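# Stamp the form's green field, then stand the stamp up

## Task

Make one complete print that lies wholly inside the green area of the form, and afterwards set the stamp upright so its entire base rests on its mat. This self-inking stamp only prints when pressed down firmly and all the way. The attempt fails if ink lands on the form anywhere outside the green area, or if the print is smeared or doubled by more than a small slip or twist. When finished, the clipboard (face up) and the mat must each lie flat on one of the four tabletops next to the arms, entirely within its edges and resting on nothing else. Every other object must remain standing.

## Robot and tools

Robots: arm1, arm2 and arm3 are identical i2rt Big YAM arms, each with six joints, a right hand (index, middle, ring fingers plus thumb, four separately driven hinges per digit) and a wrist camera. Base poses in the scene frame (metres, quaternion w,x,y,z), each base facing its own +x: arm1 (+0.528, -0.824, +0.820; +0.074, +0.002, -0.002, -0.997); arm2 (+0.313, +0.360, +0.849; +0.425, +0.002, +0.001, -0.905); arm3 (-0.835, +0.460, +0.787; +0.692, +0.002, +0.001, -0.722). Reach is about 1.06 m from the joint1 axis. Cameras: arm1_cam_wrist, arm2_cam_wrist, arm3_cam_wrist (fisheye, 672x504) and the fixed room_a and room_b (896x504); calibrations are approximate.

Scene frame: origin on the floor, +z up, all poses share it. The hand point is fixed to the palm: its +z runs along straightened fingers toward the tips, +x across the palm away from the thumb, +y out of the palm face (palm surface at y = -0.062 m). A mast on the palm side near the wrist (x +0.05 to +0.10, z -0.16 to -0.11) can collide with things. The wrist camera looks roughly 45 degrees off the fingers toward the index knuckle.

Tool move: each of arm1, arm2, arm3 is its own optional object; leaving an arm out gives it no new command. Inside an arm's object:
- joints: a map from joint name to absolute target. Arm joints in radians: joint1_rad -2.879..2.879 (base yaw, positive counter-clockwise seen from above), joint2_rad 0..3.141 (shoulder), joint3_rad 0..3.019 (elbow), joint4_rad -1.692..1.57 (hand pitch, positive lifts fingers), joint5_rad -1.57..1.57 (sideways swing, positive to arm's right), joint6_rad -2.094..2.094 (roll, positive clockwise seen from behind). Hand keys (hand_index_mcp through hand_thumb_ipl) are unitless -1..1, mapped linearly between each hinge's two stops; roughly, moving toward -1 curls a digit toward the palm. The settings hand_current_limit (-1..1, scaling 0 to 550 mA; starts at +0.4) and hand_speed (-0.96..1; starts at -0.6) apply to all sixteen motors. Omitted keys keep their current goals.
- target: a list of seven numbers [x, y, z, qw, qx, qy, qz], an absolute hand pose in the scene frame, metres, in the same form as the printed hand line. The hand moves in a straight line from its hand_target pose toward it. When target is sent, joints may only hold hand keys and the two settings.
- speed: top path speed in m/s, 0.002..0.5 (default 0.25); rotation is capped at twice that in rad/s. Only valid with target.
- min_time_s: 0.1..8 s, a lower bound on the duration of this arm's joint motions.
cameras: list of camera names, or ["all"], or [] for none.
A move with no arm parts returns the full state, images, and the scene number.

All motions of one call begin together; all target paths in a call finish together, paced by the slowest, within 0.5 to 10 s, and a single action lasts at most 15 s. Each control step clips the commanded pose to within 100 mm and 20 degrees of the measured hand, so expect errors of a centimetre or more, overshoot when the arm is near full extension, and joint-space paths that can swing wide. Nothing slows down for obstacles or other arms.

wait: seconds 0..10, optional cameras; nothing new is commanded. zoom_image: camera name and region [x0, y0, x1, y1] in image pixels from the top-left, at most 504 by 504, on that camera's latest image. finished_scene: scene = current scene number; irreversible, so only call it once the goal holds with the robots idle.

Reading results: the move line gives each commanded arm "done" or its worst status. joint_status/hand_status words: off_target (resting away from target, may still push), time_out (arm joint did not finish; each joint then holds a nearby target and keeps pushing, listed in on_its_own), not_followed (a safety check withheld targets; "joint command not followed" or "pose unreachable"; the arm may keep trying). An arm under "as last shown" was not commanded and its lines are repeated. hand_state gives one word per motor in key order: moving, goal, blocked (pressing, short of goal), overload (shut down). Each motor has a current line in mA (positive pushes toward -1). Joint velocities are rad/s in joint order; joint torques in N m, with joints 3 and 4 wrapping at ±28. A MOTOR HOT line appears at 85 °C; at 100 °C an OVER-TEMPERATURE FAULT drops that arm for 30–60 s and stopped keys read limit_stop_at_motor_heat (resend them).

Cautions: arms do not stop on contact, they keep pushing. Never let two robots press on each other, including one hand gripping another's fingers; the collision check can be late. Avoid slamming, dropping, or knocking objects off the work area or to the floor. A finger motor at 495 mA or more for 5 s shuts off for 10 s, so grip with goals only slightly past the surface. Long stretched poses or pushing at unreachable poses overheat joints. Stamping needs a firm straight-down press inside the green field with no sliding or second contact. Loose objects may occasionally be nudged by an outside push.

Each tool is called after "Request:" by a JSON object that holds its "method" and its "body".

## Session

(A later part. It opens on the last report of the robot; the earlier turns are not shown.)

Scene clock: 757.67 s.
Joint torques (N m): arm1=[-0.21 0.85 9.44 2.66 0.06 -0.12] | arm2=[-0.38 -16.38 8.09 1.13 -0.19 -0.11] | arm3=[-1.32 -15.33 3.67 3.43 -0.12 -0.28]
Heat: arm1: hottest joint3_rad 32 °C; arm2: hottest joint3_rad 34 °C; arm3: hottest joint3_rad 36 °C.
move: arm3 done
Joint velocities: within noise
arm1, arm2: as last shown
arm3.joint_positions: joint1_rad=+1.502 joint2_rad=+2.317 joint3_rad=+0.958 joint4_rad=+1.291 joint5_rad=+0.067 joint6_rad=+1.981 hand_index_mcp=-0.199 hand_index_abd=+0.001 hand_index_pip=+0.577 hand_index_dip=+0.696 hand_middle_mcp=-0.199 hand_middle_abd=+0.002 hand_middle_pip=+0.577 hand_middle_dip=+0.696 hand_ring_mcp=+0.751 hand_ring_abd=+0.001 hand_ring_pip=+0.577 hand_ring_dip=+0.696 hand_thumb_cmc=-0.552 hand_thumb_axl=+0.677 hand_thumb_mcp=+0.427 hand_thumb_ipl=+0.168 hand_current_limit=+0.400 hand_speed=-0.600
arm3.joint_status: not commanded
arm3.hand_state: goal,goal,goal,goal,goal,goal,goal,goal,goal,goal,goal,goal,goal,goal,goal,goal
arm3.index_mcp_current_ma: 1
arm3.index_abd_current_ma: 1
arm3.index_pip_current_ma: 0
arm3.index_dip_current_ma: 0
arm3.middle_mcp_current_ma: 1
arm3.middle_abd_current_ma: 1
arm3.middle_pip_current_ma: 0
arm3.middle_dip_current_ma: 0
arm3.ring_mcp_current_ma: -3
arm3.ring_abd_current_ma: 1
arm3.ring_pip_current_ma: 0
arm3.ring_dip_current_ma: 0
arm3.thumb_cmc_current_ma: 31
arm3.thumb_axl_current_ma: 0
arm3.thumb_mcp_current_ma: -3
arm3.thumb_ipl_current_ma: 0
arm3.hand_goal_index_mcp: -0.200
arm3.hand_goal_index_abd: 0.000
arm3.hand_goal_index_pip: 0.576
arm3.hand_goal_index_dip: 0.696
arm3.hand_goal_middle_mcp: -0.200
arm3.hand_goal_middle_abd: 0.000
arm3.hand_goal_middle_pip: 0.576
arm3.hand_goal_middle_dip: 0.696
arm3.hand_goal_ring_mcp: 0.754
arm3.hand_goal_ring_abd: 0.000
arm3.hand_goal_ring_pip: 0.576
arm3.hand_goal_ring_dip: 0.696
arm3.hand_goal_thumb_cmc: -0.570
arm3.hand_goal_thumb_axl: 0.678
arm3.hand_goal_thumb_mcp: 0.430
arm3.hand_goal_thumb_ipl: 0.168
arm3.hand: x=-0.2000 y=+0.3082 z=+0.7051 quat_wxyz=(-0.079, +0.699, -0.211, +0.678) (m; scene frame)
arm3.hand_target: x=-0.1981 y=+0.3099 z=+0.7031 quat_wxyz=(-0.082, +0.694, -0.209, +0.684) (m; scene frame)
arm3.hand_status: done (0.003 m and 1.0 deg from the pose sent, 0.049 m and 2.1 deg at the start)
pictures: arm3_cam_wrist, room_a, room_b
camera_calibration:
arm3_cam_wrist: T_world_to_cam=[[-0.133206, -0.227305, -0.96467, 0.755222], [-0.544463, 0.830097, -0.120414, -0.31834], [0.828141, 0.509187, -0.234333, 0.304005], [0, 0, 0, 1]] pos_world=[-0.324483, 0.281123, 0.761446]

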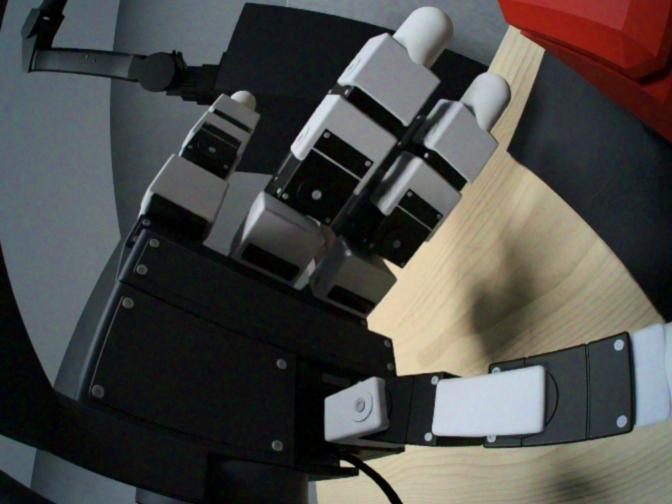

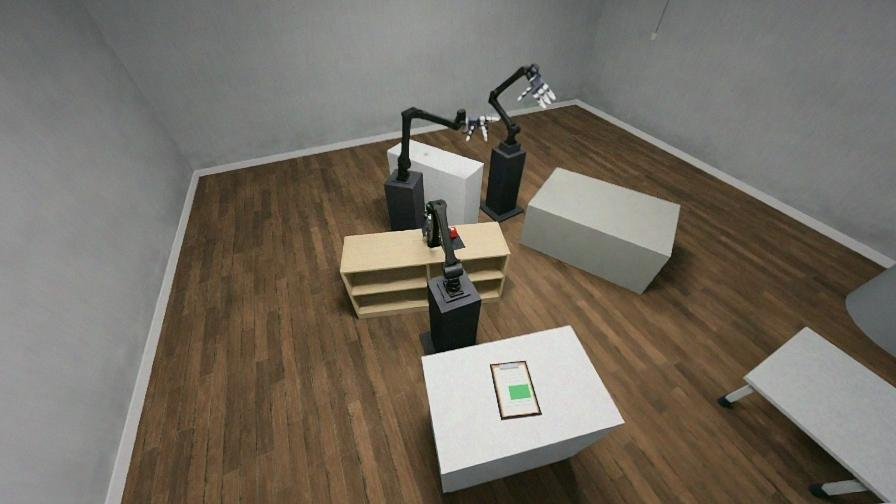

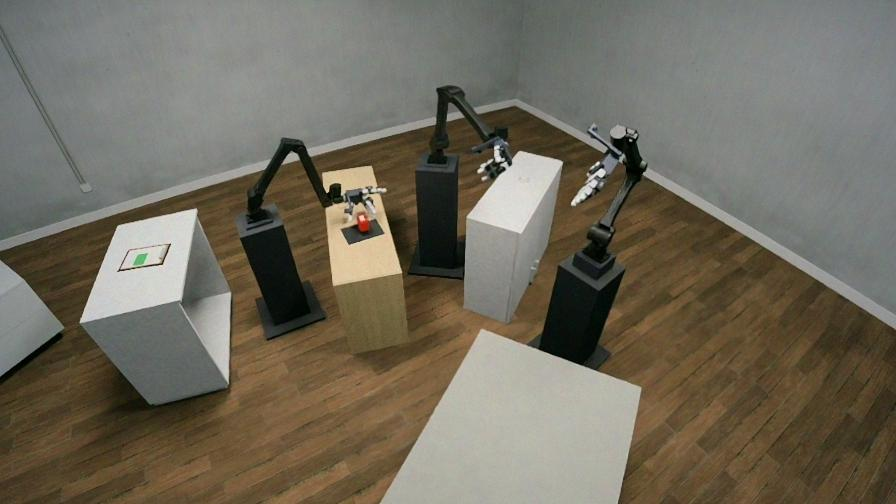

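Request:
{"method": "move", "body": {"arm3": {"target": [-0.212, 0.252, 0.698, -0.0822, 0.6941, -0.2090, 0.6841], "speed": 0.12}, "cameras": ["arm3_cam_wrist", "room_a", "room_b"]}}

Request:
{"method": "zoom_image", "body": {"camera": "room_b", "region": [338, 200, 388, 246]}}

Scene clock: 767.13 s.
Joint torques (N m): arm1=[0.21 0.73 9.33 2.63 0.02 -0.13] | arm2=[-0.44 -16.32 8.09 1.13 -0.19 -0.11] | arm3=[-1.44 -14.92 3.15 3.47 -0.14 -0.32]
Heat: arm1: hottest joint3_rad 33 °C; arm2: hottest joint3_rad 34 °C; arm3: hottest joint3_rad 35 °C.
move: arm3 done
Joint velocities: within noise
arm1, arm2: as last shown
arm3.joint_positions: joint1_rad=+1.381 joint2_rad=+2.324 joint3_rad=+0.958 joint4_rad=+1.307 joint5_rad=-0.056 joint6_rad=+1.981 hand_index_mcp=-0.199 hand_index_abd=+0.001 hand_index_pip=+0.577 hand_index_dip=+0.696 hand_middle_mcp=-0.199 hand_middle_abd=+0.002 hand_middle_pip=+0.577 hand_middle_dip=+0.696 hand_ring_mcp=+0.751 hand_ring_abd=+0.001 hand_ring_pip=+0.577 hand_ring_dip=+0.696 hand_thumb_cmc=-0.552 hand_thumb_axl=+0.677 hand_thumb_mcp=+0.427 hand_thumb_ipl=+0.168 hand_current_limit=+0.400 hand_speed=-0.600
arm3.joint_status: not commanded
arm3.hand_state: goal,goal,goal,goal,goal,goal,goal,goal,goal,goal,goal,goal,goal,goal,goal,goal
arm3.index_mcp_current_ma: 0
arm3.index_abd_current_ma: 1
arm3.index_pip_current_ma: 0
arm3.index_dip_current_ma: 0
arm3.middle_mcp_current_ma: 0
arm3.middle_abd_current_ma: 1
arm3.middle_pip_current_ma: 0
arm3.middle_dip_current_ma: 0
arm3.ring_mcp_current_ma: -3
arm3.ring_abd_current_ma: 1
arm3.ring_pip_current_ma: 0
arm3.ring_dip_current_ma: 0
arm3.thumb_cmc_current_ma: 31
arm3.thumb_axl_current_ma: 0
arm3.thumb_mcp_current_ma: -3
arm3.thumb_ipl_current_ma: 0
arm3.hand_goal_index_mcp: -0.200
arm3.hand_goal_index_abd: 0.000
arm3.hand_goal_index_pip: 0.576
arm3.hand_goal_index_dip: 0.696
arm3.hand_goal_middle_mcp: -0.200
arm3.hand_goal_middle_abd: 0.000
arm3.hand_goal_middle_pip: 0.576
arm3.hand_goal_middle_dip: 0.696
arm3.hand_goal_ring_mcp: 0.754
arm3.hand_goal_ring_abd: 0.000
arm3.hand_goal_ring_pip: 0.576
arm3.hand_goal_ring_dip: 0.696
arm3.hand_goal_thumb_cmc: -0.570
arm3.hand_goal_thumb_axl: 0.678
arm3.hand_goal_thumb_mcp: 0.430
arm3.hand_goal_thumb_ipl: 0.168
arm3.hand: x=-0.2100 y=+0.2517 z=+0.7040 quat_wxyz=(-0.083, +0.696, -0.212, +0.681) (m; scene frame)
arm3.hand_target: x=-0.2121 y=+0.2519 z=+0.6982 quat_wxyz=(-0.082, +0.694, -0.209, +0.684) (m; scene frame)
arm3.hand_status: done (0.006 m and 0.5 deg from the pose sent, 0.058 m and 1.0 deg at the start)
pictures: arm3_cam_wrist, room_a, room_b
camera_calibration:
arm3_cam_wrist: T_world_to_cam=[[-0.122311, -0.221679, -0.967418, 0.742794], [-0.545111, 0.829561, -0.121171, -0.276409], [0.829394, 0.51253, -0.222304, 0.331732], [0, 0, 0, 1]] pos_world=[-0.334958, 0.223937, 0.758845]

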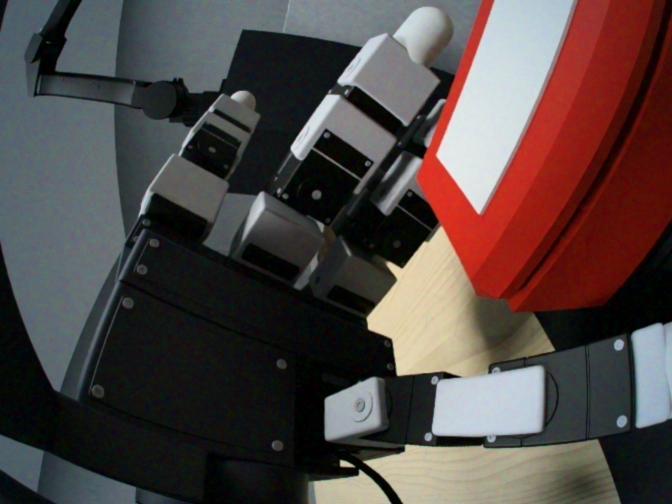

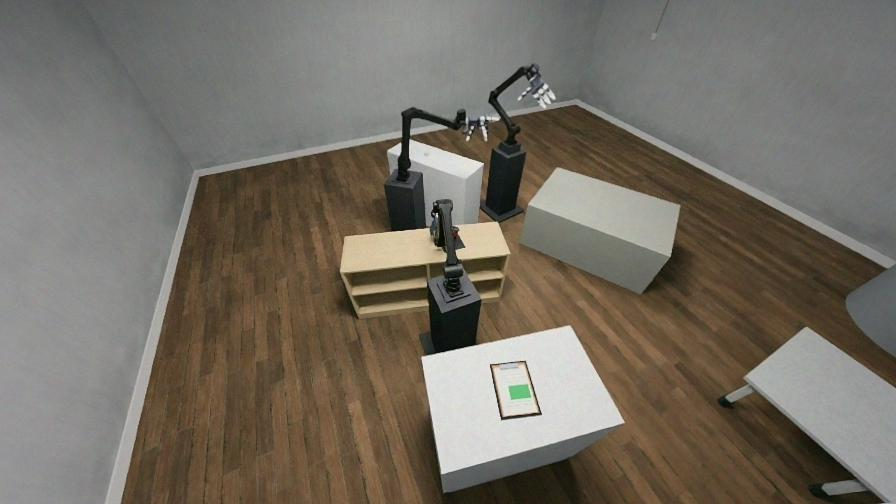

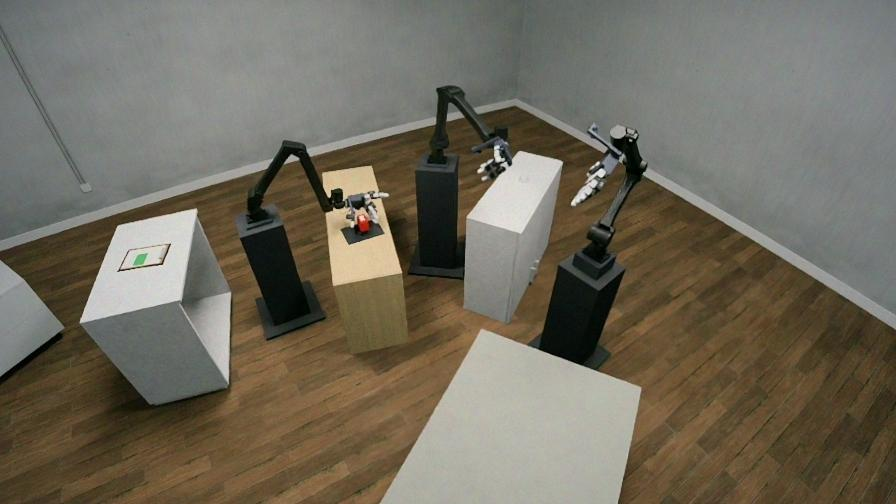

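Scaled by 10.080 from the camera's 896x504 image, which has a finer 1280x720 frame.

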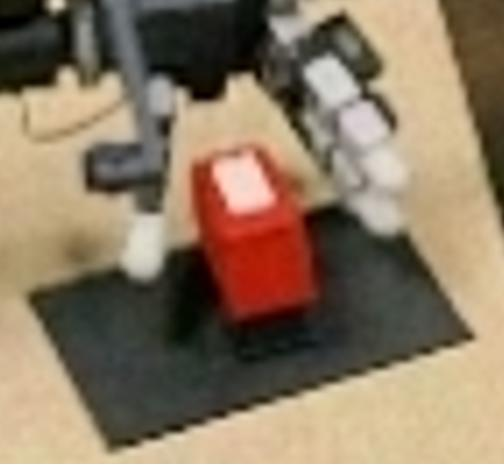

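Request:
{"method": "move", "body": {"arm3": {"target": [-0.212, 0.246, 0.688, -0.0822, 0.6941, -0.2090, 0.6841], "speed": 0.1}, "cameras": ["arm3_cam_wrist", "room_b"]}}

Request:
{"method": "zoom_image", "body": {"camera": "room_b", "region": [338, 200, 388, 246]}}

Scene clock: 822.47 s.
Joint torques (N m): arm1=[-0.32 1.03 9.35 2.63 -0.01 -0.13] | arm2=[-0.38 -16.38 8.09 1.11 -0.19 -0.11] | arm3=[-2.26 -15.15 4.08 3.49 -0.14 -0.33]
Heat: arm1: hottest joint3_rad 33 °C; arm2: hottest joint3_rad 34 °C; arm3: hottest joint3_rad 34 °C.
move: arm3 done
Joint velocities: within noise
arm1.joint_positions: joint1_rad=+0.147 joint2_rad=+0.604 joint3_rad=+1.315 joint4_rad=-1.244 joint5_rad=+0.076 joint6_rad=+1.052 hand_index_mcp=+0.755 hand_index_abd=+0.000 hand_index_pip=+0.577 hand_index_dip=+0.696 hand_middle_mcp=+0.755 hand_middle_abd=+0.000 hand_middle_pip=+0.577 hand_middle_dip=+0.696 hand_ring_mcp=+0.755 hand_ring_abd=+0.000 hand_ring_pip=+0.577 hand_ring_dip=+0.696 hand_thumb_cmc=+0.715 hand_thumb_axl=+0.677 hand_thumb_mcp=+0.226 hand_thumb_ipl=+0.168 hand_current_limit=+0.400 hand_speed=-0.600
arm1.joint_status: not commanded
arm1.hand_state: goal,goal,goal,goal,goal,goal,goal,goal,goal,goal,goal,goal,goal,goal,goal,goal
arm1.index_mcp_current_ma: 2
arm1.index_abd_current_ma: 0
arm1.index_pip_current_ma: 1
arm1.index_dip_current_ma: 0
arm1.middle_mcp_current_ma: 3
arm1.middle_abd_current_ma: 0
arm1.middle_pip_current_ma: 1
arm1.middle_dip_current_ma: 0
arm1.ring_mcp_current_ma: 2
arm1.ring_abd_current_ma: 0
arm1.ring_pip_current_ma: 1
arm1.ring_dip_current_ma: 0
arm1.thumb_cmc_current_ma: 3
arm1.thumb_axl_current_ma: -2
arm1.thumb_mcp_current_ma: 0
arm1.thumb_ipl_current_ma: -1
arm1.hand_goal_index_mcp: 0.754
arm1.hand_goal_index_abd: 0.000
arm1.hand_goal_index_pip: 0.576
arm1.hand_goal_index_dip: 0.696
arm1.hand_goal_middle_mcp: 0.754
arm1.hand_goal_middle_abd: 0.000
arm1.hand_goal_middle_pip: 0.576
arm1.hand_goal_middle_dip: 0.696
arm1.hand_goal_ring_mcp: 0.754
arm1.hand_goal_ring_abd: 0.000
arm1.hand_goal_ring_pip: 0.576
arm1.hand_goal_ring_dip: 0.696
arm1.hand_goal_thumb_cmc: 0.714
arm1.hand_goal_thumb_axl: 0.678
arm1.hand_goal_thumb_mcp: 0.226
arm1.hand_goal_thumb_ipl: 0.168
arm1.hand: x=+0.2518 y=-0.8023 z=+1.3672 quat_wxyz=(+0.488, +0.326, -0.805, -0.086) (m; scene frame)
arm1.hand_target: x=+0.2544 y=-0.8015 z=+1.3785 quat_wxyz=(+0.499, +0.323, -0.800, -0.087) (m; scene frame)
arm1.hand_status: not commanded
arm2: as last shown
arm3.joint_positions: joint1_rad=+1.380 joint2_rad=+2.355 joint3_rad=+0.958 joint4_rad=+1.320 joint5_rad=-0.068 joint6_rad=+1.981 hand_index_mcp=-0.199 hand_index_abd=+0.001 hand_index_pip=+0.577 hand_index_dip=+0.696 hand_middle_mcp=-0.199 hand_middle_abd=+0.002 hand_middle_pip=+0.577 hand_middle_dip=+0.696 hand_ring_mcp=+0.751 hand_ring_abd=+0.001 hand_ring_pip=+0.577 hand_ring_dip=+0.696 hand_thumb_cmc=-0.552 hand_thumb_axl=+0.677 hand_thumb_mcp=+0.427 hand_thumb_ipl=+0.168 hand_current_limit=+0.400 hand_speed=-0.600
arm3.joint_status: not commanded
arm3.hand_state: goal,goal,goal,goal,goal,goal,goal,goal,goal,goal,goal,goal,goal,goal,goal,goal
arm3.index_mcp_current_ma: 0
arm3.index_abd_current_ma: 1
arm3.index_pip_current_ma: 0
arm3.index_dip_current_ma: 0
arm3.middle_mcp_current_ma: 0
arm3.middle_abd_current_ma: 1
arm3.middle_pip_current_ma: 0
arm3.middle_dip_current_ma: 0
arm3.ring_mcp_current_ma: -3
arm3.ring_abd_current_ma: 1
arm3.ring_pip_current_ma: 0
arm3.ring_dip_current_ma: 0
arm3.thumb_cmc_current_ma: 31
arm3.thumb_axl_current_ma: 0
arm3.thumb_mcp_current_ma: -3
arm3.thumb_ipl_current_ma: 0
arm3.hand_goal_index_mcp: -0.200
arm3.hand_goal_index_abd: 0.000
arm3.hand_goal_index_pip: 0.576
arm3.hand_goal_index_dip: 0.696
arm3.hand_goal_middle_mcp: -0.200
arm3.hand_goal_middle_abd: 0.000
arm3.hand_goal_middle_pip: 0.576
arm3.hand_goal_middle_dip: 0.696
arm3.hand_goal_ring_mcp: 0.754
arm3.hand_goal_ring_abd: 0.000
arm3.hand_goal_ring_pip: 0.576
arm3.hand_goal_ring_dip: 0.696
arm3.hand_goal_thumb_cmc: -0.570
arm3.hand_goal_thumb_axl: 0.678
arm3.hand_goal_thumb_mcp: 0.430
arm3.hand_goal_thumb_ipl: 0.168
arm3.hand: x=-0.2151 y=+0.2538 z=+0.6873 quat_wxyz=(-0.086, +0.703, -0.211, +0.674) (m; scene frame)
arm3.hand_target: x=-0.2123 y=+0.2460 z=+0.6880 quat_wxyz=(-0.082, +0.694, -0.209, +0.684) (m; scene frame)
arm3.hand_status: done (0.008 m and 1.6 deg from the pose sent, 0.017 m and 0.5 deg at the start)
pictures: arm3_cam_wrist, room_b
camera_calibration:
arm3_cam_wrist: T_world_to_cam=[[-0.137502, -0.218109, -0.966189, 0.721584], [-0.555391, 0.824661, -0.107121, -0.293688], [0.820143, 0.521883, -0.234529, 0.335183], [0, 0, 0, 1]] pos_world=[-0.33879, 0.224651, 0.744336]

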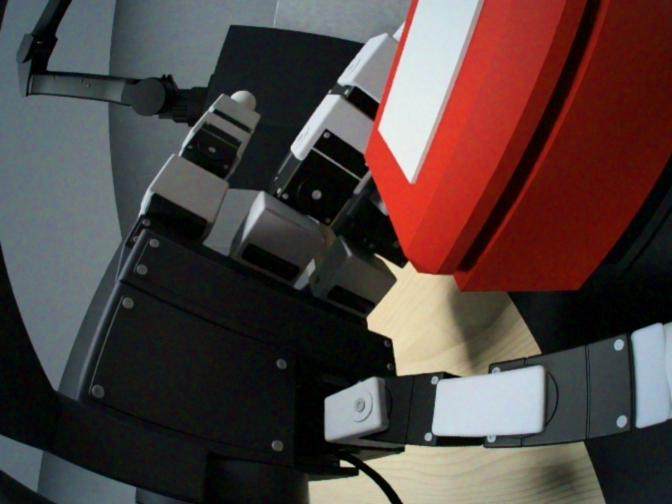

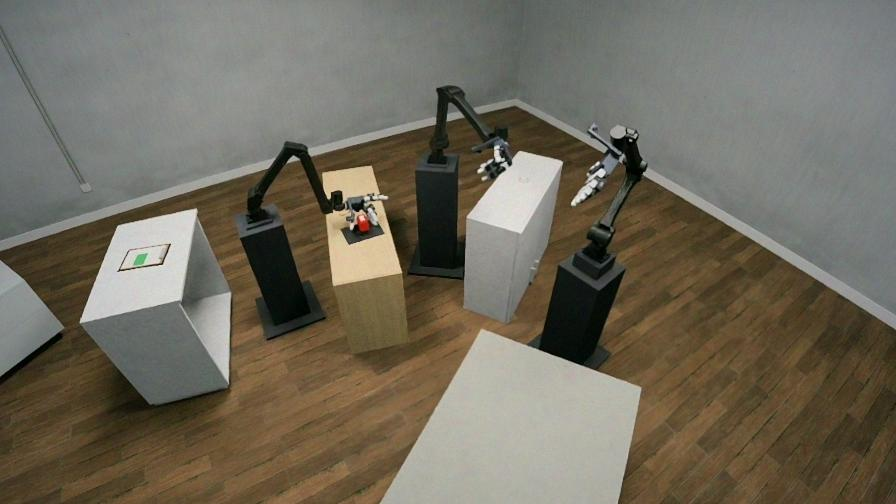

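Scaled by 10.080 from the camera's 896x504 image, which has a finer 1280x720 frame.

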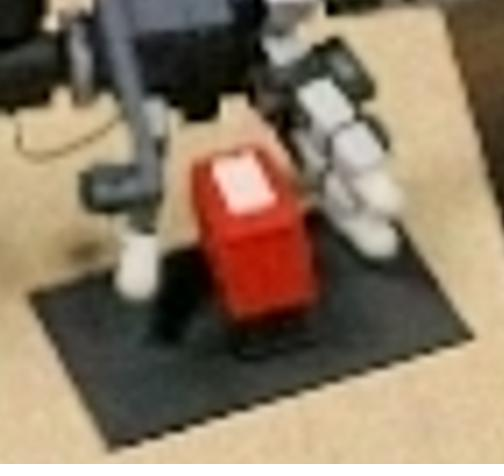

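Request:
{"method": "move", "body": {"arm3": {"target": [-0.214, 0.235, 0.688, -0.0822, 0.6941, -0.2090, 0.6841], "speed": 0.1}, "cameras": ["arm3_cam_wrist"]}}

Scene clock: 832.37 s.
Joint torques (N m): arm1=[-0.21 1.2 9.25 2.88 0.11 -0.15] | arm2=[-0.44 -16.32 8.09 1.14 -0.19 -0.11] | arm3=[-2.14 -15.15 4.29 3.37 -0.15 -0.34]
Heat: arm1: hottest joint3_rad 33 °C; arm2: hottest joint3_rad 34 °C; arm3: hottest joint3_rad 34 °C.
move: arm3 done
Joint velocities: within noise
arm1: as last shown
arm2.joint_positions: joint1_rad=+0.795 joint2_rad=+1.720 joint3_rad=+1.294 joint4_rad=+0.587 joint5_rad=+0.749 joint6_rad=+2.021 hand_index_mcp=-0.203 hand_index_abd=+0.005 hand_index_pip=+0.578 hand_index_dip=+0.699 hand_middle_mcp=-0.203 hand_middle_abd=+0.002 hand_middle_pip=+0.578 hand_middle_dip=+0.698 hand_ring_mcp=+0.751 hand_ring_abd=+0.002 hand_ring_pip=+0.577 hand_ring_dip=+0.696 hand_thumb_cmc=-0.562 hand_thumb_axl=+0.676 hand_thumb_mcp=+0.428 hand_thumb_ipl=+0.170 hand_current_limit=+0.400 hand_speed=-0.600
arm2.joint_status: not commanded
arm2.hand_state: goal,goal,goal,goal,goal,goal,goal,goal,goal,goal,goal,goal,goal,goal,goal,goal
arm2.index_mcp_current_ma: -12
arm2.index_abd_current_ma: 16
arm2.index_pip_current_ma: 7
arm2.index_dip_current_ma: 11
arm2.middle_mcp_current_ma: -14
arm2.middle_abd_current_ma: 5
arm2.middle_pip_current_ma: 7
arm2.middle_dip_current_ma: 9
arm2.ring_mcp_current_ma: -11
arm2.ring_abd_current_ma: 7
arm2.ring_pip_current_ma: 3
arm2.ring_dip_current_ma: 0
arm2.thumb_cmc_current_ma: 31
arm2.thumb_axl_current_ma: -10
arm2.thumb_mcp_current_ma: -11
arm2.thumb_ipl_current_ma: 8
arm2.hand_goal_index_mcp: -0.200
arm2.hand_goal_index_abd: 0.000
arm2.hand_goal_index_pip: 0.576
arm2.hand_goal_index_dip: 0.696
arm2.hand_goal_middle_mcp: -0.200
arm2.hand_goal_middle_abd: 0.000
arm2.hand_goal_middle_pip: 0.576
arm2.hand_goal_middle_dip: 0.696
arm2.hand_goal_ring_mcp: 0.754
arm2.hand_goal_ring_abd: 0.000
arm2.hand_goal_ring_pip: 0.576
arm2.hand_goal_ring_dip: 0.696
arm2.hand_goal_thumb_cmc: -0.570
arm2.hand_goal_thumb_axl: 0.678
arm2.hand_goal_thumb_mcp: 0.430
arm2.hand_goal_thumb_ipl: 0.168
arm2.hand: x=+0.2131 y=-0.3113 z=+1.1513 quat_wxyz=(+0.552, +0.118, -0.655, +0.502) (m; scene frame)
arm2.hand_target: x=+0.2166 y=-0.3094 z=+1.1649 quat_wxyz=(+0.548, +0.111, -0.652, +0.512) (m; scene frame)
arm2.hand_status: not commanded
arm3.joint_positions: joint1_rad=+1.354 joint2_rad=+2.355 joint3_rad=+0.958 joint4_rad=+1.320 joint5_rad=-0.091 joint6_rad=+1.981 hand_index_mcp=-0.199 hand_index_abd=+0.001 hand_index_pip=+0.577 hand_index_dip=+0.696 hand_middle_mcp=-0.199 hand_middle_abd=+0.002 hand_middle_pip=+0.577 hand_middle_dip=+0.696 hand_ring_mcp=+0.751 hand_ring_abd=+0.001 hand_ring_pip=+0.577 hand_ring_dip=+0.696 hand_thumb_cmc=-0.552 hand_thumb_axl=+0.677 hand_thumb_mcp=+0.427 hand_thumb_ipl=+0.168 hand_current_limit=+0.400 hand_speed=-0.600
arm3.joint_status: not commanded
arm3.hand_state: goal,goal,goal,goal,goal,goal,goal,goal,goal,goal,goal,goal,goal,goal,goal,goal
arm3.index_mcp_current_ma: 0
arm3.index_abd_current_ma: 1
arm3.index_pip_current_ma: 0
arm3.index_dip_current_ma: 0
arm3.middle_mcp_current_ma: 0
arm3.middle_abd_current_ma: 1
arm3.middle_pip_current_ma: 0
arm3.middle_dip_current_ma: 0
arm3.ring_mcp_current_ma: -3
arm3.ring_abd_current_ma: 1
arm3.ring_pip_current_ma: 0
arm3.ring_dip_current_ma: 0
arm3.thumb_cmc_current_ma: 31
arm3.thumb_axl_current_ma: 0
arm3.thumb_mcp_current_ma: -3
arm3.thumb_ipl_current_ma: 0
arm3.hand_goal_index_mcp: -0.200
arm3.hand_goal_index_abd: 0.000
arm3.hand_goal_index_pip: 0.576
arm3.hand_goal_index_dip: 0.696
arm3.hand_goal_middle_mcp: -0.200
arm3.hand_goal_middle_abd: 0.000
arm3.hand_goal_middle_pip: 0.576
arm3.hand_goal_middle_dip: 0.696
arm3.hand_goal_ring_mcp: 0.754
arm3.hand_goal_ring_abd: 0.000
arm3.hand_goal_ring_pip: 0.576
arm3.hand_goal_ring_dip: 0.696
arm3.hand_goal_thumb_cmc: -0.570
arm3.hand_goal_thumb_axl: 0.678
arm3.hand_goal_thumb_mcp: 0.430
arm3.hand_goal_thumb_ipl: 0.168
arm3.hand: x=-0.2184 y=+0.2415 z=+0.6872 quat_wxyz=(-0.086, +0.702, -0.213, +0.674) (m; scene frame)
arm3.hand_target: x=-0.2143 y=+0.2350 z=+0.6880 quat_wxyz=(-0.082, +0.694, -0.209, +0.684) (m; scene frame)
arm3.hand_status: done (0.008 m and 1.6 deg from the pose sent, 0.019 m and 1.6 deg at the start)
pictures: arm3_cam_wrist
camera_calibration:
arm3_cam_wrist: T_world_to_cam=[[-0.137713, -0.216025, -0.966627, 0.717997], [-0.553067, 0.82638, -0.105888, -0.286121], [0.821676, 0.520028, -0.233279, 0.344204], [0, 0, 0, 1]] pos_world=[-0.342191, 0.212554, 0.744035]

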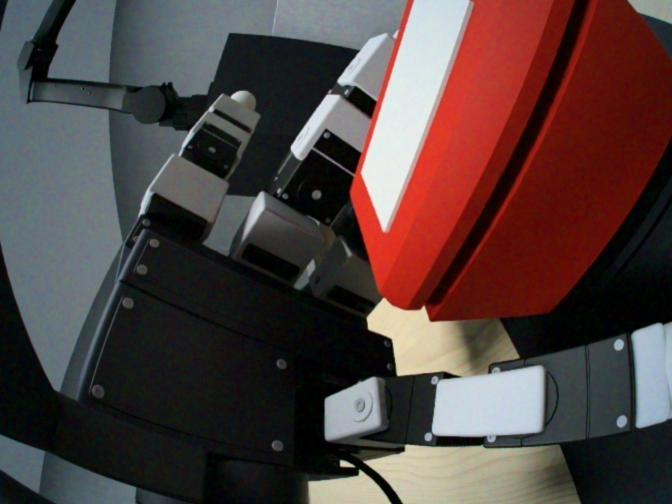

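Request:
{"method": "move", "body": {"arm3": {"joints": {"hand_index_mcp": -0.44, "hand_middle_mcp": -0.44, "hand_thumb_mcp": 0.25}}, "cameras": ["arm3_cam_wrist", "room_b"]}}

Request:
{"method": "zoom_image", "body": {"camera": "room_b", "region": [338, 200, 388, 246]}}

Scene clock: 853.97 s.
Joint torques (N m): arm1=[-0.5 1.2 9.37 2.7 0.03 -0.12] | arm2=[-0.38 -16.38 8.09 1.11 -0.19 -0.11] | arm3=[-2.14 -15.15 4.3 3.38 -0.11 -0.35]
Heat: arm1: hottest joint3_rad 33 °C; arm2: hottest joint3_rad 34 °C; arm3: hottest joint3_rad 34 °C.
move: arm3 done
Joint velocities: within noise
arm1, arm2: as last shown
arm3.joint_positions: joint1_rad=+1.354 joint2_rad=+2.355 joint3_rad=+0.958 joint4_rad=+1.320 joint5_rad=-0.092 joint6_rad=+1.981 hand_index_mcp=-0.438 hand_index_abd=+0.001 hand_index_pip=+0.577 hand_index_dip=+0.696 hand_middle_mcp=-0.437 hand_middle_abd=+0.002 hand_middle_pip=+0.577 hand_middle_dip=+0.696 hand_ring_mcp=+0.751 hand_ring_abd=+0.001 hand_ring_pip=+0.577 hand_ring_dip=+0.696 hand_thumb_cmc=-0.552 hand_thumb_axl=+0.677 hand_thumb_mcp=+0.252 hand_thumb_ipl=+0.168 hand_current_limit=+0.400 hand_speed=-0.600
arm3.joint_status: all done
arm3.hand_state: goal,goal,goal,goal,goal,goal,goal,goal,goal,goal,goal,goal,goal,goal,goal,goal
arm3.index_mcp_current_ma: 2
arm3.index_abd_current_ma: 1
arm3.index_pip_current_ma: 0
arm3.index_dip_current_ma: 0
arm3.middle_mcp_current_ma: 2
arm3.middle_abd_current_ma: 1
arm3.middle_pip_current_ma: 0
arm3.middle_dip_current_ma: 0
arm3.ring_mcp_current_ma: -3
arm3.ring_abd_current_ma: 1
arm3.ring_pip_current_ma: 0
arm3.ring_dip_current_ma: 0
arm3.thumb_cmc_current_ma: 31
arm3.thumb_axl_current_ma: 0
arm3.thumb_mcp_current_ma: 1
arm3.thumb_ipl_current_ma: 0
arm3.hand_goal_index_mcp: -0.440
arm3.hand_goal_index_abd: 0.000
arm3.hand_goal_index_pip: 0.576
arm3.hand_goal_index_dip: 0.696
arm3.hand_goal_middle_mcp: -0.440
arm3.hand_goal_middle_abd: 0.000
arm3.hand_goal_middle_pip: 0.576
arm3.hand_goal_middle_dip: 0.696
arm3.hand_goal_ring_mcp: 0.754
arm3.hand_goal_ring_abd: 0.000
arm3.hand_goal_ring_pip: 0.576
arm3.hand_goal_ring_dip: 0.696
arm3.hand_goal_thumb_cmc: -0.570
arm3.hand_goal_thumb_axl: 0.678
arm3.hand_goal_thumb_mcp: 0.250
arm3.hand_goal_thumb_ipl: 0.168
arm3.hand: x=-0.2183 y=+0.2416 z=+0.6872 quat_wxyz=(-0.086, +0.702, -0.213, +0.674) (m; scene frame)
arm3.hand_target: x=-0.2143 y=+0.2350 z=+0.6880 quat_wxyz=(-0.082, +0.694, -0.209, +0.684) (m; scene frame)
arm3.hand_status: not commanded
pictures: arm3_cam_wrist, room_b
camera_calibration:
arm3_cam_wrist: T_world_to_cam=[[-0.13746, -0.216054, -0.966657, 0.718126], [-0.553737, 0.825935, -0.10586, -0.286221], [0.821267, 0.520722, -0.23317, 0.343753], [0, 0, 0, 1]] pos_world=[-0.342091, 0.212555, 0.744035]

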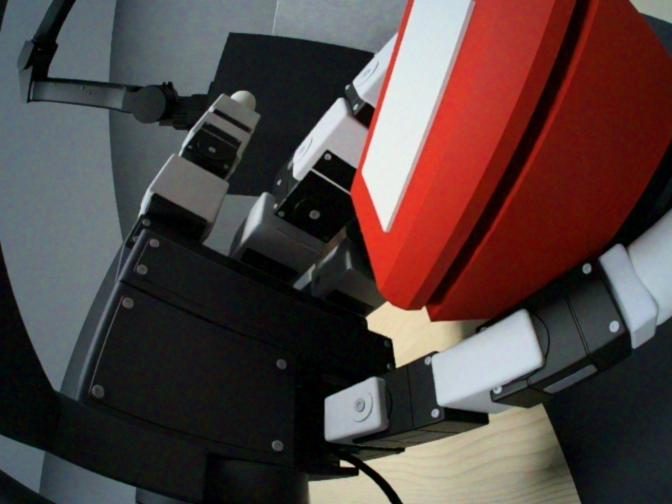

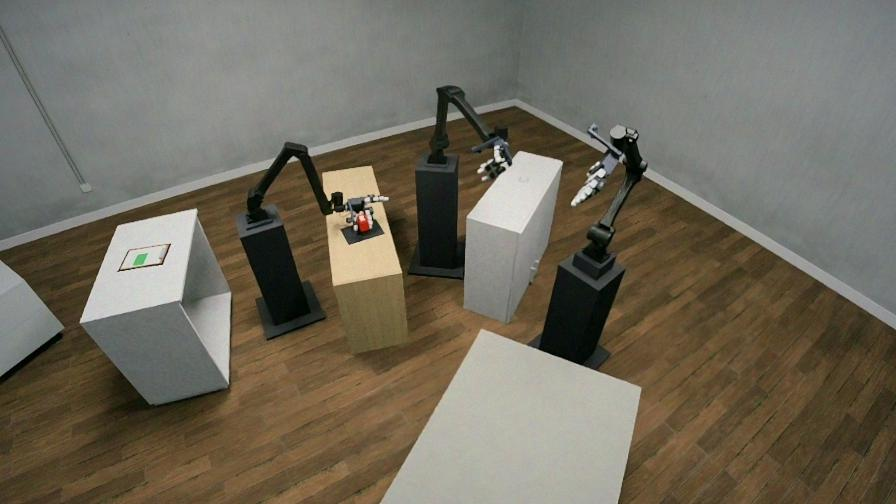

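Scaled by 10.080 from the camera's 896x504 image, which has a finer 1280x720 frame.

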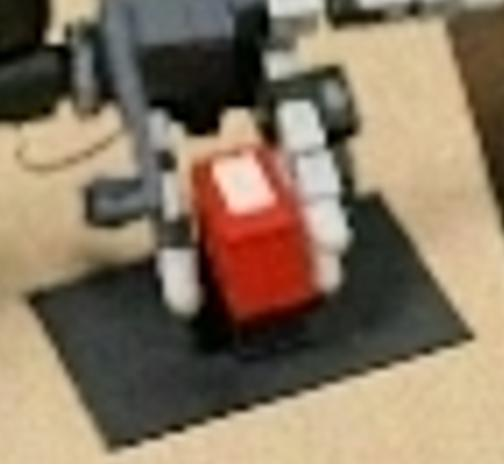

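Request:
{"method": "move", "body": {"arm3": {"target": [-0.205, 0.2335, 0.688, -0.0822, 0.6941, -0.2090, 0.6841], "speed": 0.1}, "cameras": ["arm3_cam_wrist", "room_b"]}}

Request:
{"method": "zoom_image", "body": {"camera": "room_b", "region": [338, 200, 388, 246]}}

Scene clock: 864.80 s.
Joint torques (N m): arm1=[0.03 1.2 9.2 2.81 0.04 -0.17] | arm2=[-0.44 -16.32 8.08 1.13 -0.19 -0.11] | arm3=[-2.02 -15.09 4.96 2.55 -0.04 -0.36]
Heat: arm1: hottest joint3_rad 33 °C; arm2: hottest joint3_rad 34 °C; arm3: hottest joint3_rad 34 °C.
move: arm3 done
Joint velocities: within noise
arm1, arm2: as last shown
arm3.joint_positions: joint1_rad=+1.354 joint2_rad=+2.356 joint3_rad=+0.976 joint4_rad=+1.320 joint5_rad=-0.092 joint6_rad=+1.981 hand_index_mcp=-0.438 hand_index_abd=+0.001 hand_index_pip=+0.577 hand_index_dip=+0.696 hand_middle_mcp=-0.437 hand_middle_abd=+0.002 hand_middle_pip=+0.577 hand_middle_dip=+0.696 hand_ring_mcp=+0.751 hand_ring_abd=+0.001 hand_ring_pip=+0.577 hand_ring_dip=+0.696 hand_thumb_cmc=-0.552 hand_thumb_axl=+0.677 hand_thumb_mcp=+0.252 hand_thumb_ipl=+0.168 hand_current_limit=+0.400 hand_speed=-0.600
arm3.joint_status: not commanded
arm3.hand_state: goal,goal,goal,goal,goal,goal,goal,goal,goal,goal,goal,goal,goal,goal,goal,goal
arm3.index_mcp_current_ma: 2
arm3.index_abd_current_ma: 1
arm3.index_pip_current_ma: 0
arm3.index_dip_current_ma: 0
arm3.middle_mcp_current_ma: 2
arm3.middle_abd_current_ma: 1
arm3.middle_pip_current_ma: 0
arm3.middle_dip_current_ma: 0
arm3.ring_mcp_current_ma: -3
arm3.ring_abd_current_ma: 1
arm3.ring_pip_current_ma: 0
arm3.ring_dip_current_ma: 0
arm3.thumb_cmc_current_ma: 30
arm3.thumb_axl_current_ma: 0
arm3.thumb_mcp_current_ma: 1
arm3.thumb_ipl_current_ma: 0
arm3.hand_goal_index_mcp: -0.440
arm3.hand_goal_index_abd: 0.000
arm3.hand_goal_index_pip: 0.576
arm3.hand_goal_index_dip: 0.696
arm3.hand_goal_middle_mcp: -0.440
arm3.hand_goal_middle_abd: 0.000
arm3.hand_goal_middle_pip: 0.576
arm3.hand_goal_middle_dip: 0.696
arm3.hand_goal_ring_mcp: 0.754
arm3.hand_goal_ring_abd: 0.000
arm3.hand_goal_ring_pip: 0.576
arm3.hand_goal_ring_dip: 0.696
arm3.hand_goal_thumb_cmc: -0.570
arm3.hand_goal_thumb_axl: 0.678
arm3.hand_goal_thumb_mcp: 0.250
arm3.hand_goal_thumb_ipl: 0.168
arm3.hand: x=-0.2107 y=+0.2396 z=+0.6920 quat_wxyz=(-0.086, +0.697, -0.210, +0.680) (m; scene frame)
arm3.hand_target: x=-0.2053 y=+0.2335 z=+0.6882 quat_wxyz=(-0.082, +0.694, -0.209, +0.684) (m; scene frame)
arm3.hand_status: done (0.009 m and 0.7 deg from the pose sent, 0.016 m and 1.6 deg at the start)
pictures: arm3_cam_wrist, room_b
camera_calibration:
arm3_cam_wrist: T_world_to_cam=[[-0.121835, -0.220211, -0.967814, 0.728537], [-0.551841, 0.825507, -0.118362, -0.270668], [0.825002, 0.519658, -0.222097, 0.333152], [0, 0, 0, 1]] pos_world=[-0.335456, 0.210745, 0.747043]

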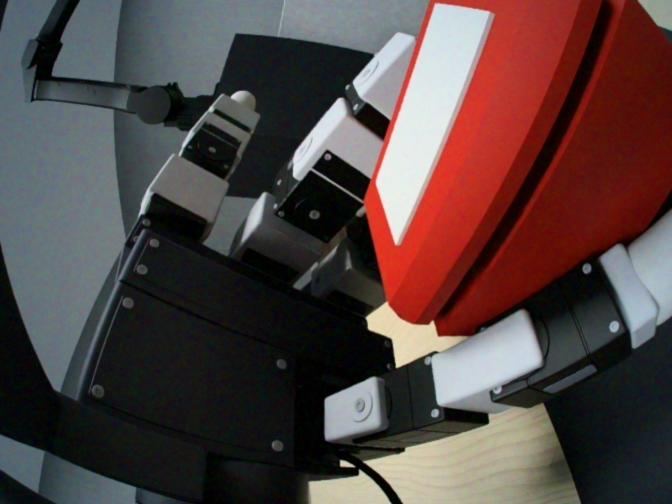

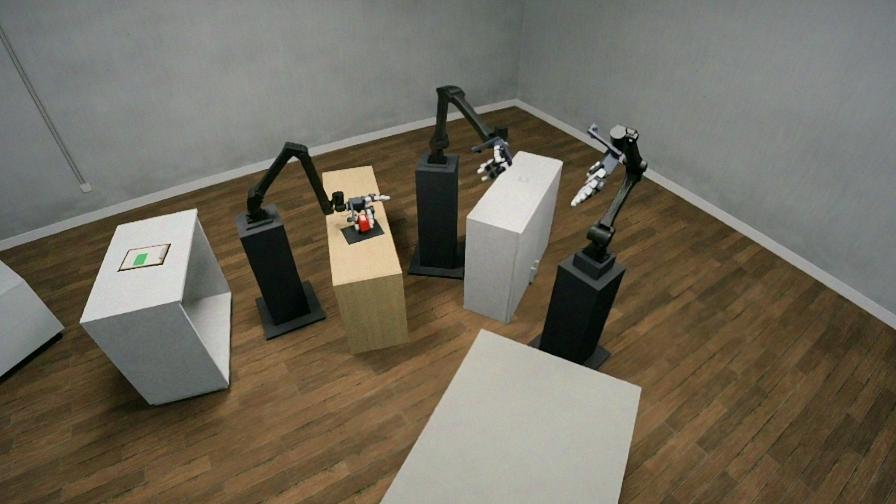

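Scaled by 10.080 from the camera's 896x504 image, which has a finer 1280x720 frame.

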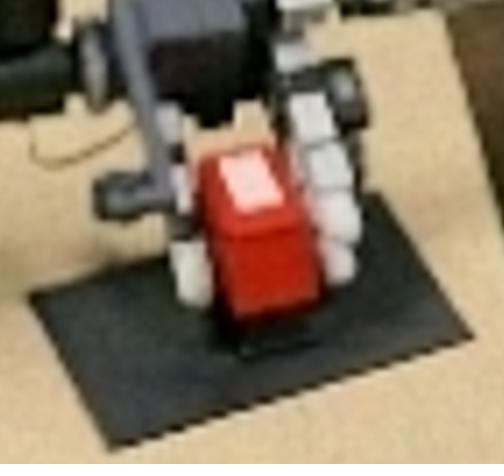

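Request:
{"method": "move", "body": {"arm3": {"joints": {"hand_index_mcp": -0.58, "hand_middle_mcp": -0.58, "hand_thumb_mcp": 0.135, "hand_speed": -0.8}}, "cameras": ["arm3_cam_wrist", "room_b"]}}

Request:
{"method": "zoom_image", "body": {"camera": "room_b", "region": [338, 200, 388, 246]}}

Scene clock: 870.67 s.
Joint torques (N m): arm1=[-0.03 1.55 9.33 2.74 0.02 -0.13] | arm2=[-0.38 -16.32 8.09 1.13 -0.19 -0.11] | arm3=[-2.02 -14.86 4.93 2.54 -0.05 -0.37]
Heat: arm1: hottest joint3_rad 33 °C; arm2: hottest joint3_rad 34 °C; arm3: hottest joint3_rad 34 °C.
move: arm3 off_target
Joint velocities: within noise
arm1, arm2: as last shown
arm3.joint_positions: joint1_rad=+1.354 joint2_rad=+2.357 joint3_rad=+0.976 joint4_rad=+1.320 joint5_rad=-0.092 joint6_rad=+1.980 hand_index_mcp=-0.511 hand_index_abd=+0.001 hand_index_pip=+0.592 hand_index_dip=+0.702 hand_middle_mcp=-0.514 hand_middle_abd=+0.002 hand_middle_pip=+0.593 hand_middle_dip=+0.704 hand_ring_mcp=+0.751 hand_ring_abd=+0.001 hand_ring_pip=+0.577 hand_ring_dip=+0.696 hand_thumb_cmc=-0.556 hand_thumb_axl=+0.677 hand_thumb_mcp=+0.212 hand_thumb_ipl=+0.176 hand_current_limit=+0.400 hand_speed=-0.800
arm3.joint_status: hand_index_mcp off_target (ended at -0.511, target -0.580); hand_middle_mcp off_target (ended at -0.514, target -0.580); hand_thumb_mcp off_target (ended at +0.212, target +0.135); the others done
arm3.hand_state: blocked,goal,goal,goal,blocked,goal,goal,goal,goal,goal,goal,goal,goal,goal,blocked,goal
arm3.index_mcp_current_ma: 203
arm3.index_abd_current_ma: 1
arm3.index_pip_current_ma: 25
arm3.index_dip_current_ma: 6
arm3.middle_mcp_current_ma: 192
arm3.middle_abd_current_ma: 1
arm3.middle_pip_current_ma: 27
arm3.middle_dip_current_ma: 10
arm3.ring_mcp_current_ma: -3
arm3.ring_abd_current_ma: 1
arm3.ring_pip_current_ma: 0
arm3.ring_dip_current_ma: 0
arm3.thumb_cmc_current_ma: 22
arm3.thumb_axl_current_ma: 0
arm3.thumb_mcp_current_ma: 303
arm3.thumb_ipl_current_ma: 14
arm3.hand_goal_index_mcp: -0.580
arm3.hand_goal_index_abd: 0.000
arm3.hand_goal_index_pip: 0.576
arm3.hand_goal_index_dip: 0.696
arm3.hand_goal_middle_mcp: -0.580
arm3.hand_goal_middle_abd: 0.000
arm3.hand_goal_middle_pip: 0.576
arm3.hand_goal_middle_dip: 0.696
arm3.hand_goal_ring_mcp: 0.754
arm3.hand_goal_ring_abd: 0.000
arm3.hand_goal_ring_pip: 0.576
arm3.hand_goal_ring_dip: 0.696
arm3.hand_goal_thumb_cmc: -0.570
arm3.hand_goal_thumb_axl: 0.678
arm3.hand_goal_thumb_mcp: 0.136
arm3.hand_goal_thumb_ipl: 0.168
arm3.hand: x=-0.2108 y=+0.2396 z=+0.6918 quat_wxyz=(-0.086, +0.697, -0.210, +0.680) (m; scene frame)
arm3.hand_target: x=-0.2054 y=+0.2335 z=+0.6880 quat_wxyz=(-0.082, +0.694, -0.209, +0.684) (m; scene frame)
arm3.hand_status: not commanded
pictures: arm3_cam_wrist, room_b
camera_calibration:
arm3_cam_wrist: T_world_to_cam=[[-0.122221, -0.220502, -0.967699, 0.728211], [-0.551939, 0.825439, -0.118376, -0.270783], [0.824879, 0.519643, -0.22259, 0.333387], [0, 0, 0, 1]] pos_world=[-0.335457, 0.210845, 0.746843]

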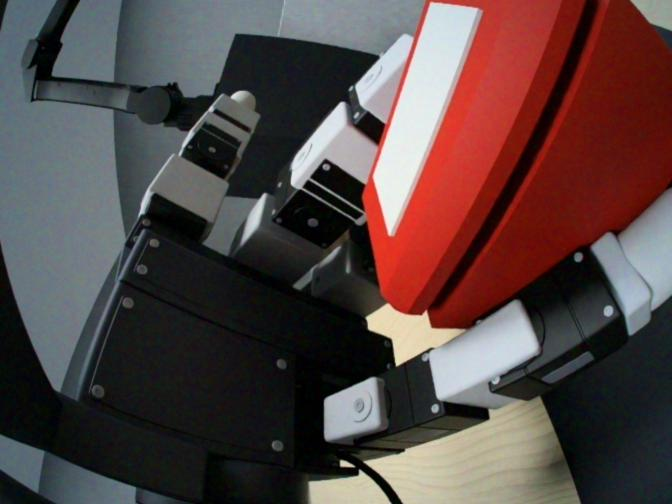

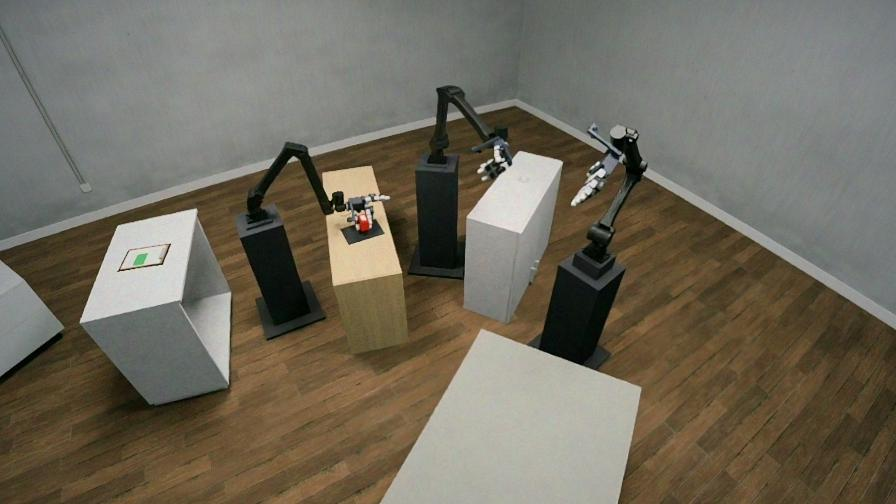

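Scaled by 10.080 from the camera's 896x504 image, which has a finer 1280x720 frame.

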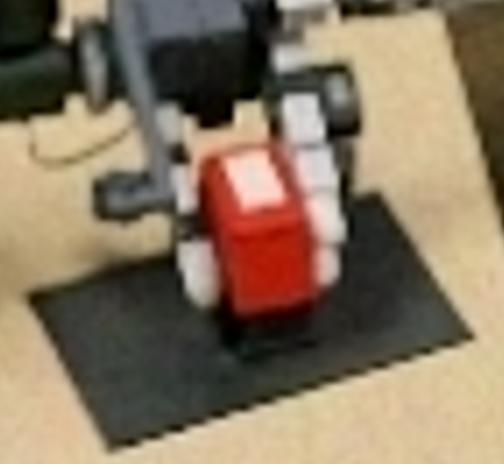

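Request:
{"method": "move", "body": {"arm3": {"joints": {"hand_index_mcp": -0.615, "hand_middle_mcp": -0.615, "hand_thumb_mcp": 0.115}}}}

Request:
{"method": "move", "body": {"arm3": {"target": [-0.205, 0.2335, 0.74, -0.0822, 0.6941, -0.2090, 0.6841], "speed": 0.08}, "cameras": ["arm3_cam_wrist", "room_b"]}}

Request:
{"method": "zoom_image", "body": {"camera": "room_b", "region": [338, 200, 388, 246]}}

Scene clock: 877.17 s.
Joint torques (N m): arm1=[0.56 0.62 9.4 2.7 0.05 -0.11] | arm2=[-0.38 -16.32 8.09 1.11 -0.19 -0.11] | arm3=[-1.85 -14.97 4.92 2.52 -0.04 -0.36]
Heat: arm1: hottest joint3_rad 33 °C; arm2: hottest joint3_rad 34 °C; arm3: hottest joint3_rad 34 °C.
move: arm3 off_target
Joint velocities: within noise
arm1, arm2: as last shown
arm3.joint_positions: joint1_rad=+1.354 joint2_rad=+2.357 joint3_rad=+0.976 joint4_rad=+1.320 joint5_rad=-0.092 joint6_rad=+1.980 hand_index_mcp=-0.518 hand_index_abd=+0.001 hand_index_pip=+0.600 hand_index_dip=+0.705 hand_middle_mcp=-0.522 hand_middle_abd=+0.001 hand_middle_pip=+0.601 hand_middle_dip=+0.709 hand_ring_mcp=+0.751 hand_ring_abd=+0.001 hand_ring_pip=+0.577 hand_ring_dip=+0.696 hand_thumb_cmc=-0.555 hand_thumb_axl=+0.677 hand_thumb_mcp=+0.211 hand_thumb_ipl=+0.176 hand_current_limit=+0.400 hand_speed=-0.800
arm3.joint_status: hand_index_mcp off_target (ended at -0.518, target -0.615); hand_middle_mcp off_target (ended at -0.522, target -0.615); hand_thumb_mcp off_target (ended at +0.211, target +0.115)
arm3.hand_state: blocked,goal,blocked,goal,blocked,goal,blocked,goal,goal,goal,goal,goal,goal,goal,blocked,goal
arm3.index_mcp_current_ma: 323
arm3.index_abd_current_ma: 0
arm3.index_pip_current_ma: 42
arm3.index_dip_current_ma: 11
arm3.middle_mcp_current_ma: 302
arm3.middle_abd_current_ma: 1
arm3.middle_pip_current_ma: 46
arm3.middle_dip_current_ma: 19
arm3.ring_mcp_current_ma: -3
arm3.ring_abd_current_ma: 1
arm3.ring_pip_current_ma: 0
arm3.ring_dip_current_ma: 0
arm3.thumb_cmc_current_ma: 22
arm3.thumb_axl_current_ma: 0
arm3.thumb_mcp_current_ma: 385
arm3.thumb_ipl_current_ma: 15
arm3.hand_goal_index_mcp: -0.614
arm3.hand_goal_index_abd: 0.000
arm3.hand_goal_index_pip: 0.576
arm3.hand_goal_index_dip: 0.696
arm3.hand_goal_middle_mcp: -0.614
arm3.hand_goal_middle_abd: 0.000
arm3.hand_goal_middle_pip: 0.576
arm3.hand_goal_middle_dip: 0.696
arm3.hand_goal_ring_mcp: 0.754
arm3.hand_goal_ring_abd: 0.000
arm3.hand_goal_ring_pip: 0.576
arm3.hand_goal_ring_dip: 0.696
arm3.hand_goal_thumb_cmc: -0.570
arm3.hand_goal_thumb_axl: 0.678
arm3.hand_goal_thumb_mcp: 0.116
arm3.hand_goal_thumb_ipl: 0.168
arm3.hand: x=-0.2108 y=+0.2396 z=+0.6918 quat_wxyz=(-0.086, +0.697, -0.210, +0.680) (m; scene frame)
arm3.hand_target: x=-0.2054 y=+0.2335 z=+0.6880 quat_wxyz=(-0.082, +0.694, -0.209, +0.684) (m; scene frame)
arm3.hand_status: not commanded
pictures: none

Scene clock: 878.63 s.
Joint torques (N m): arm1=[-0.15 1.44 9.2 2.84 0.07 -0.12] | arm2=[-0.32 -16.38 8.09 1.13 -0.19 -0.11] | arm3=[-2.02 -17.32 3.51 1.98 -0.04 -0.36]
Heat: arm1: hottest joint3_rad 33 °C; arm2: hottest joint3_rad 34 °C; arm3: hottest joint3_rad 34 °C.
move: arm3 done
Joint velocities: within noise
arm1, arm2: as last shown
arm3.joint_positions: joint1_rad=+1.354 joint2_rad=+2.247 joint3_rad=+0.953 joint4_rad=+1.244 joint5_rad=-0.092 joint6_rad=+1.980 hand_index_mcp=-0.518 hand_index_abd=+0.002 hand_index_pip=+0.605 hand_index_dip=+0.707 hand_middle_mcp=-0.527 hand_middle_abd=+0.002 hand_middle_pip=+0.601 hand_middle_dip=+0.709 hand_ring_mcp=+0.751 hand_ring_abd=+0.001 hand_ring_pip=+0.577 hand_ring_dip=+0.696 hand_thumb_cmc=-0.544 hand_thumb_axl=+0.677 hand_thumb_mcp=+0.207 hand_thumb_ipl=+0.177 hand_current_limit=+0.400 hand_speed=-0.800
arm3.joint_status: not commanded
arm3.hand_state: blocked,goal,blocked,goal,blocked,goal,blocked,goal,goal,goal,goal,goal,blocked,goal,blocked,goal
arm3.index_mcp_current_ma: 323
arm3.index_abd_current_ma: 1
arm3.index_pip_current_ma: 57
arm3.index_dip_current_ma: 15
arm3.middle_mcp_current_ma: 281
arm3.middle_abd_current_ma: 1
arm3.middle_pip_current_ma: 46
arm3.middle_dip_current_ma: 19
arm3.ring_mcp_current_ma: -3
arm3.ring_abd_current_ma: 1
arm3.ring_pip_current_ma: 0
arm3.ring_dip_current_ma: 0
arm3.thumb_cmc_current_ma: 50
arm3.thumb_axl_current_ma: 0
arm3.thumb_mcp_current_ma: 385
arm3.thumb_ipl_current_ma: 17
arm3.hand_goal_index_mcp: -0.614
arm3.hand_goal_index_abd: 0.000
arm3.hand_goal_index_pip: 0.576
arm3.hand_goal_index_dip: 0.696
arm3.hand_goal_middle_mcp: -0.614
arm3.hand_goal_middle_abd: 0.000
arm3.hand_goal_middle_pip: 0.576
arm3.hand_goal_middle_dip: 0.696
arm3.hand_goal_ring_mcp: 0.754
arm3.hand_goal_ring_abd: 0.000
arm3.hand_goal_ring_pip: 0.576
arm3.hand_goal_ring_dip: 0.696
arm3.hand_goal_thumb_cmc: -0.570
arm3.hand_goal_thumb_axl: 0.678
arm3.hand_goal_thumb_mcp: 0.116
arm3.hand_goal_thumb_ipl: 0.168
arm3.hand: x=-0.2043 y=+0.2377 z=+0.7351 quat_wxyz=(-0.086, +0.694, -0.209, +0.684) (m; scene frame)
arm3.hand_target: x=-0.2050 y=+0.2334 z=+0.7399 quat_wxyz=(-0.082, +0.694, -0.209, +0.684) (m; scene frame)
arm3.hand_status: done (0.006 m and 0.5 deg from the pose sent, 0.049 m and 0.7 deg at the start)
pictures: arm3_cam_wrist, room_b
camera_calibration:
arm3_cam_wrist: T_world_to_cam=[[-0.11299, -0.22294, -0.968262, 0.773385], [-0.550774, 0.825133, -0.125713, -0.254736], [0.826971, 0.519089, -0.216021, 0.334375], [0, 0, 0, 1]] pos_world=[-0.329436, 0.209039, 0.789048]

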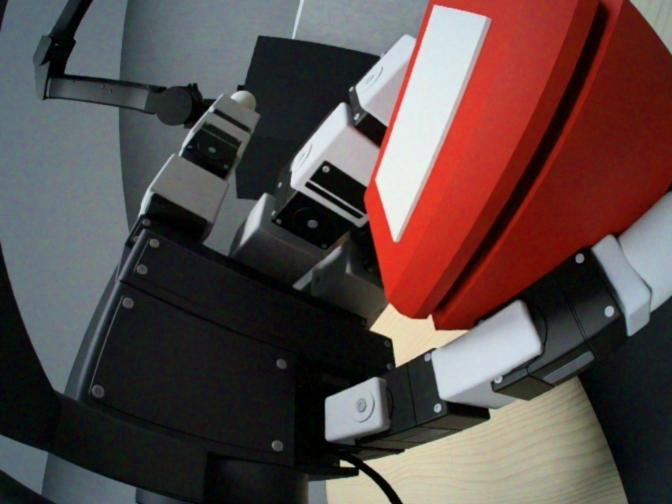

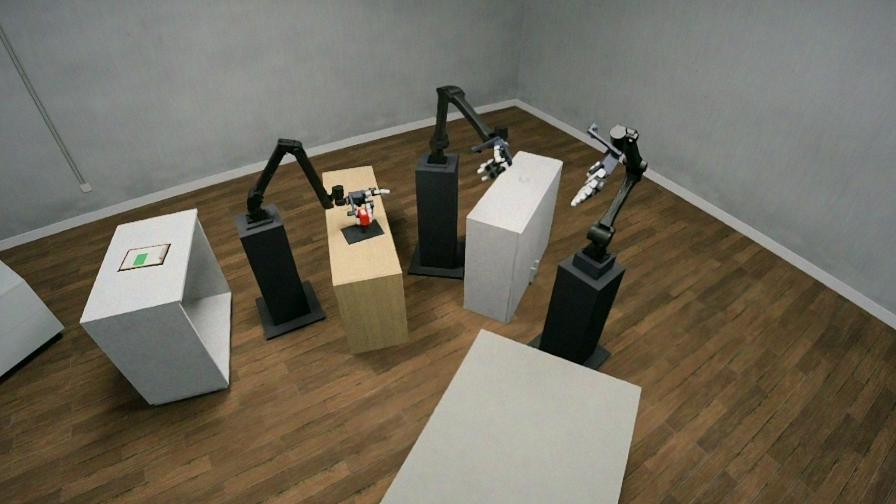

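Scaled by 10.080 from the camera's 896x504 image, which has a finer 1280x720 frame.

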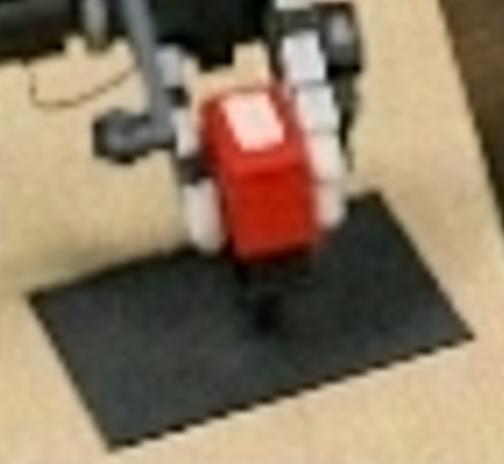

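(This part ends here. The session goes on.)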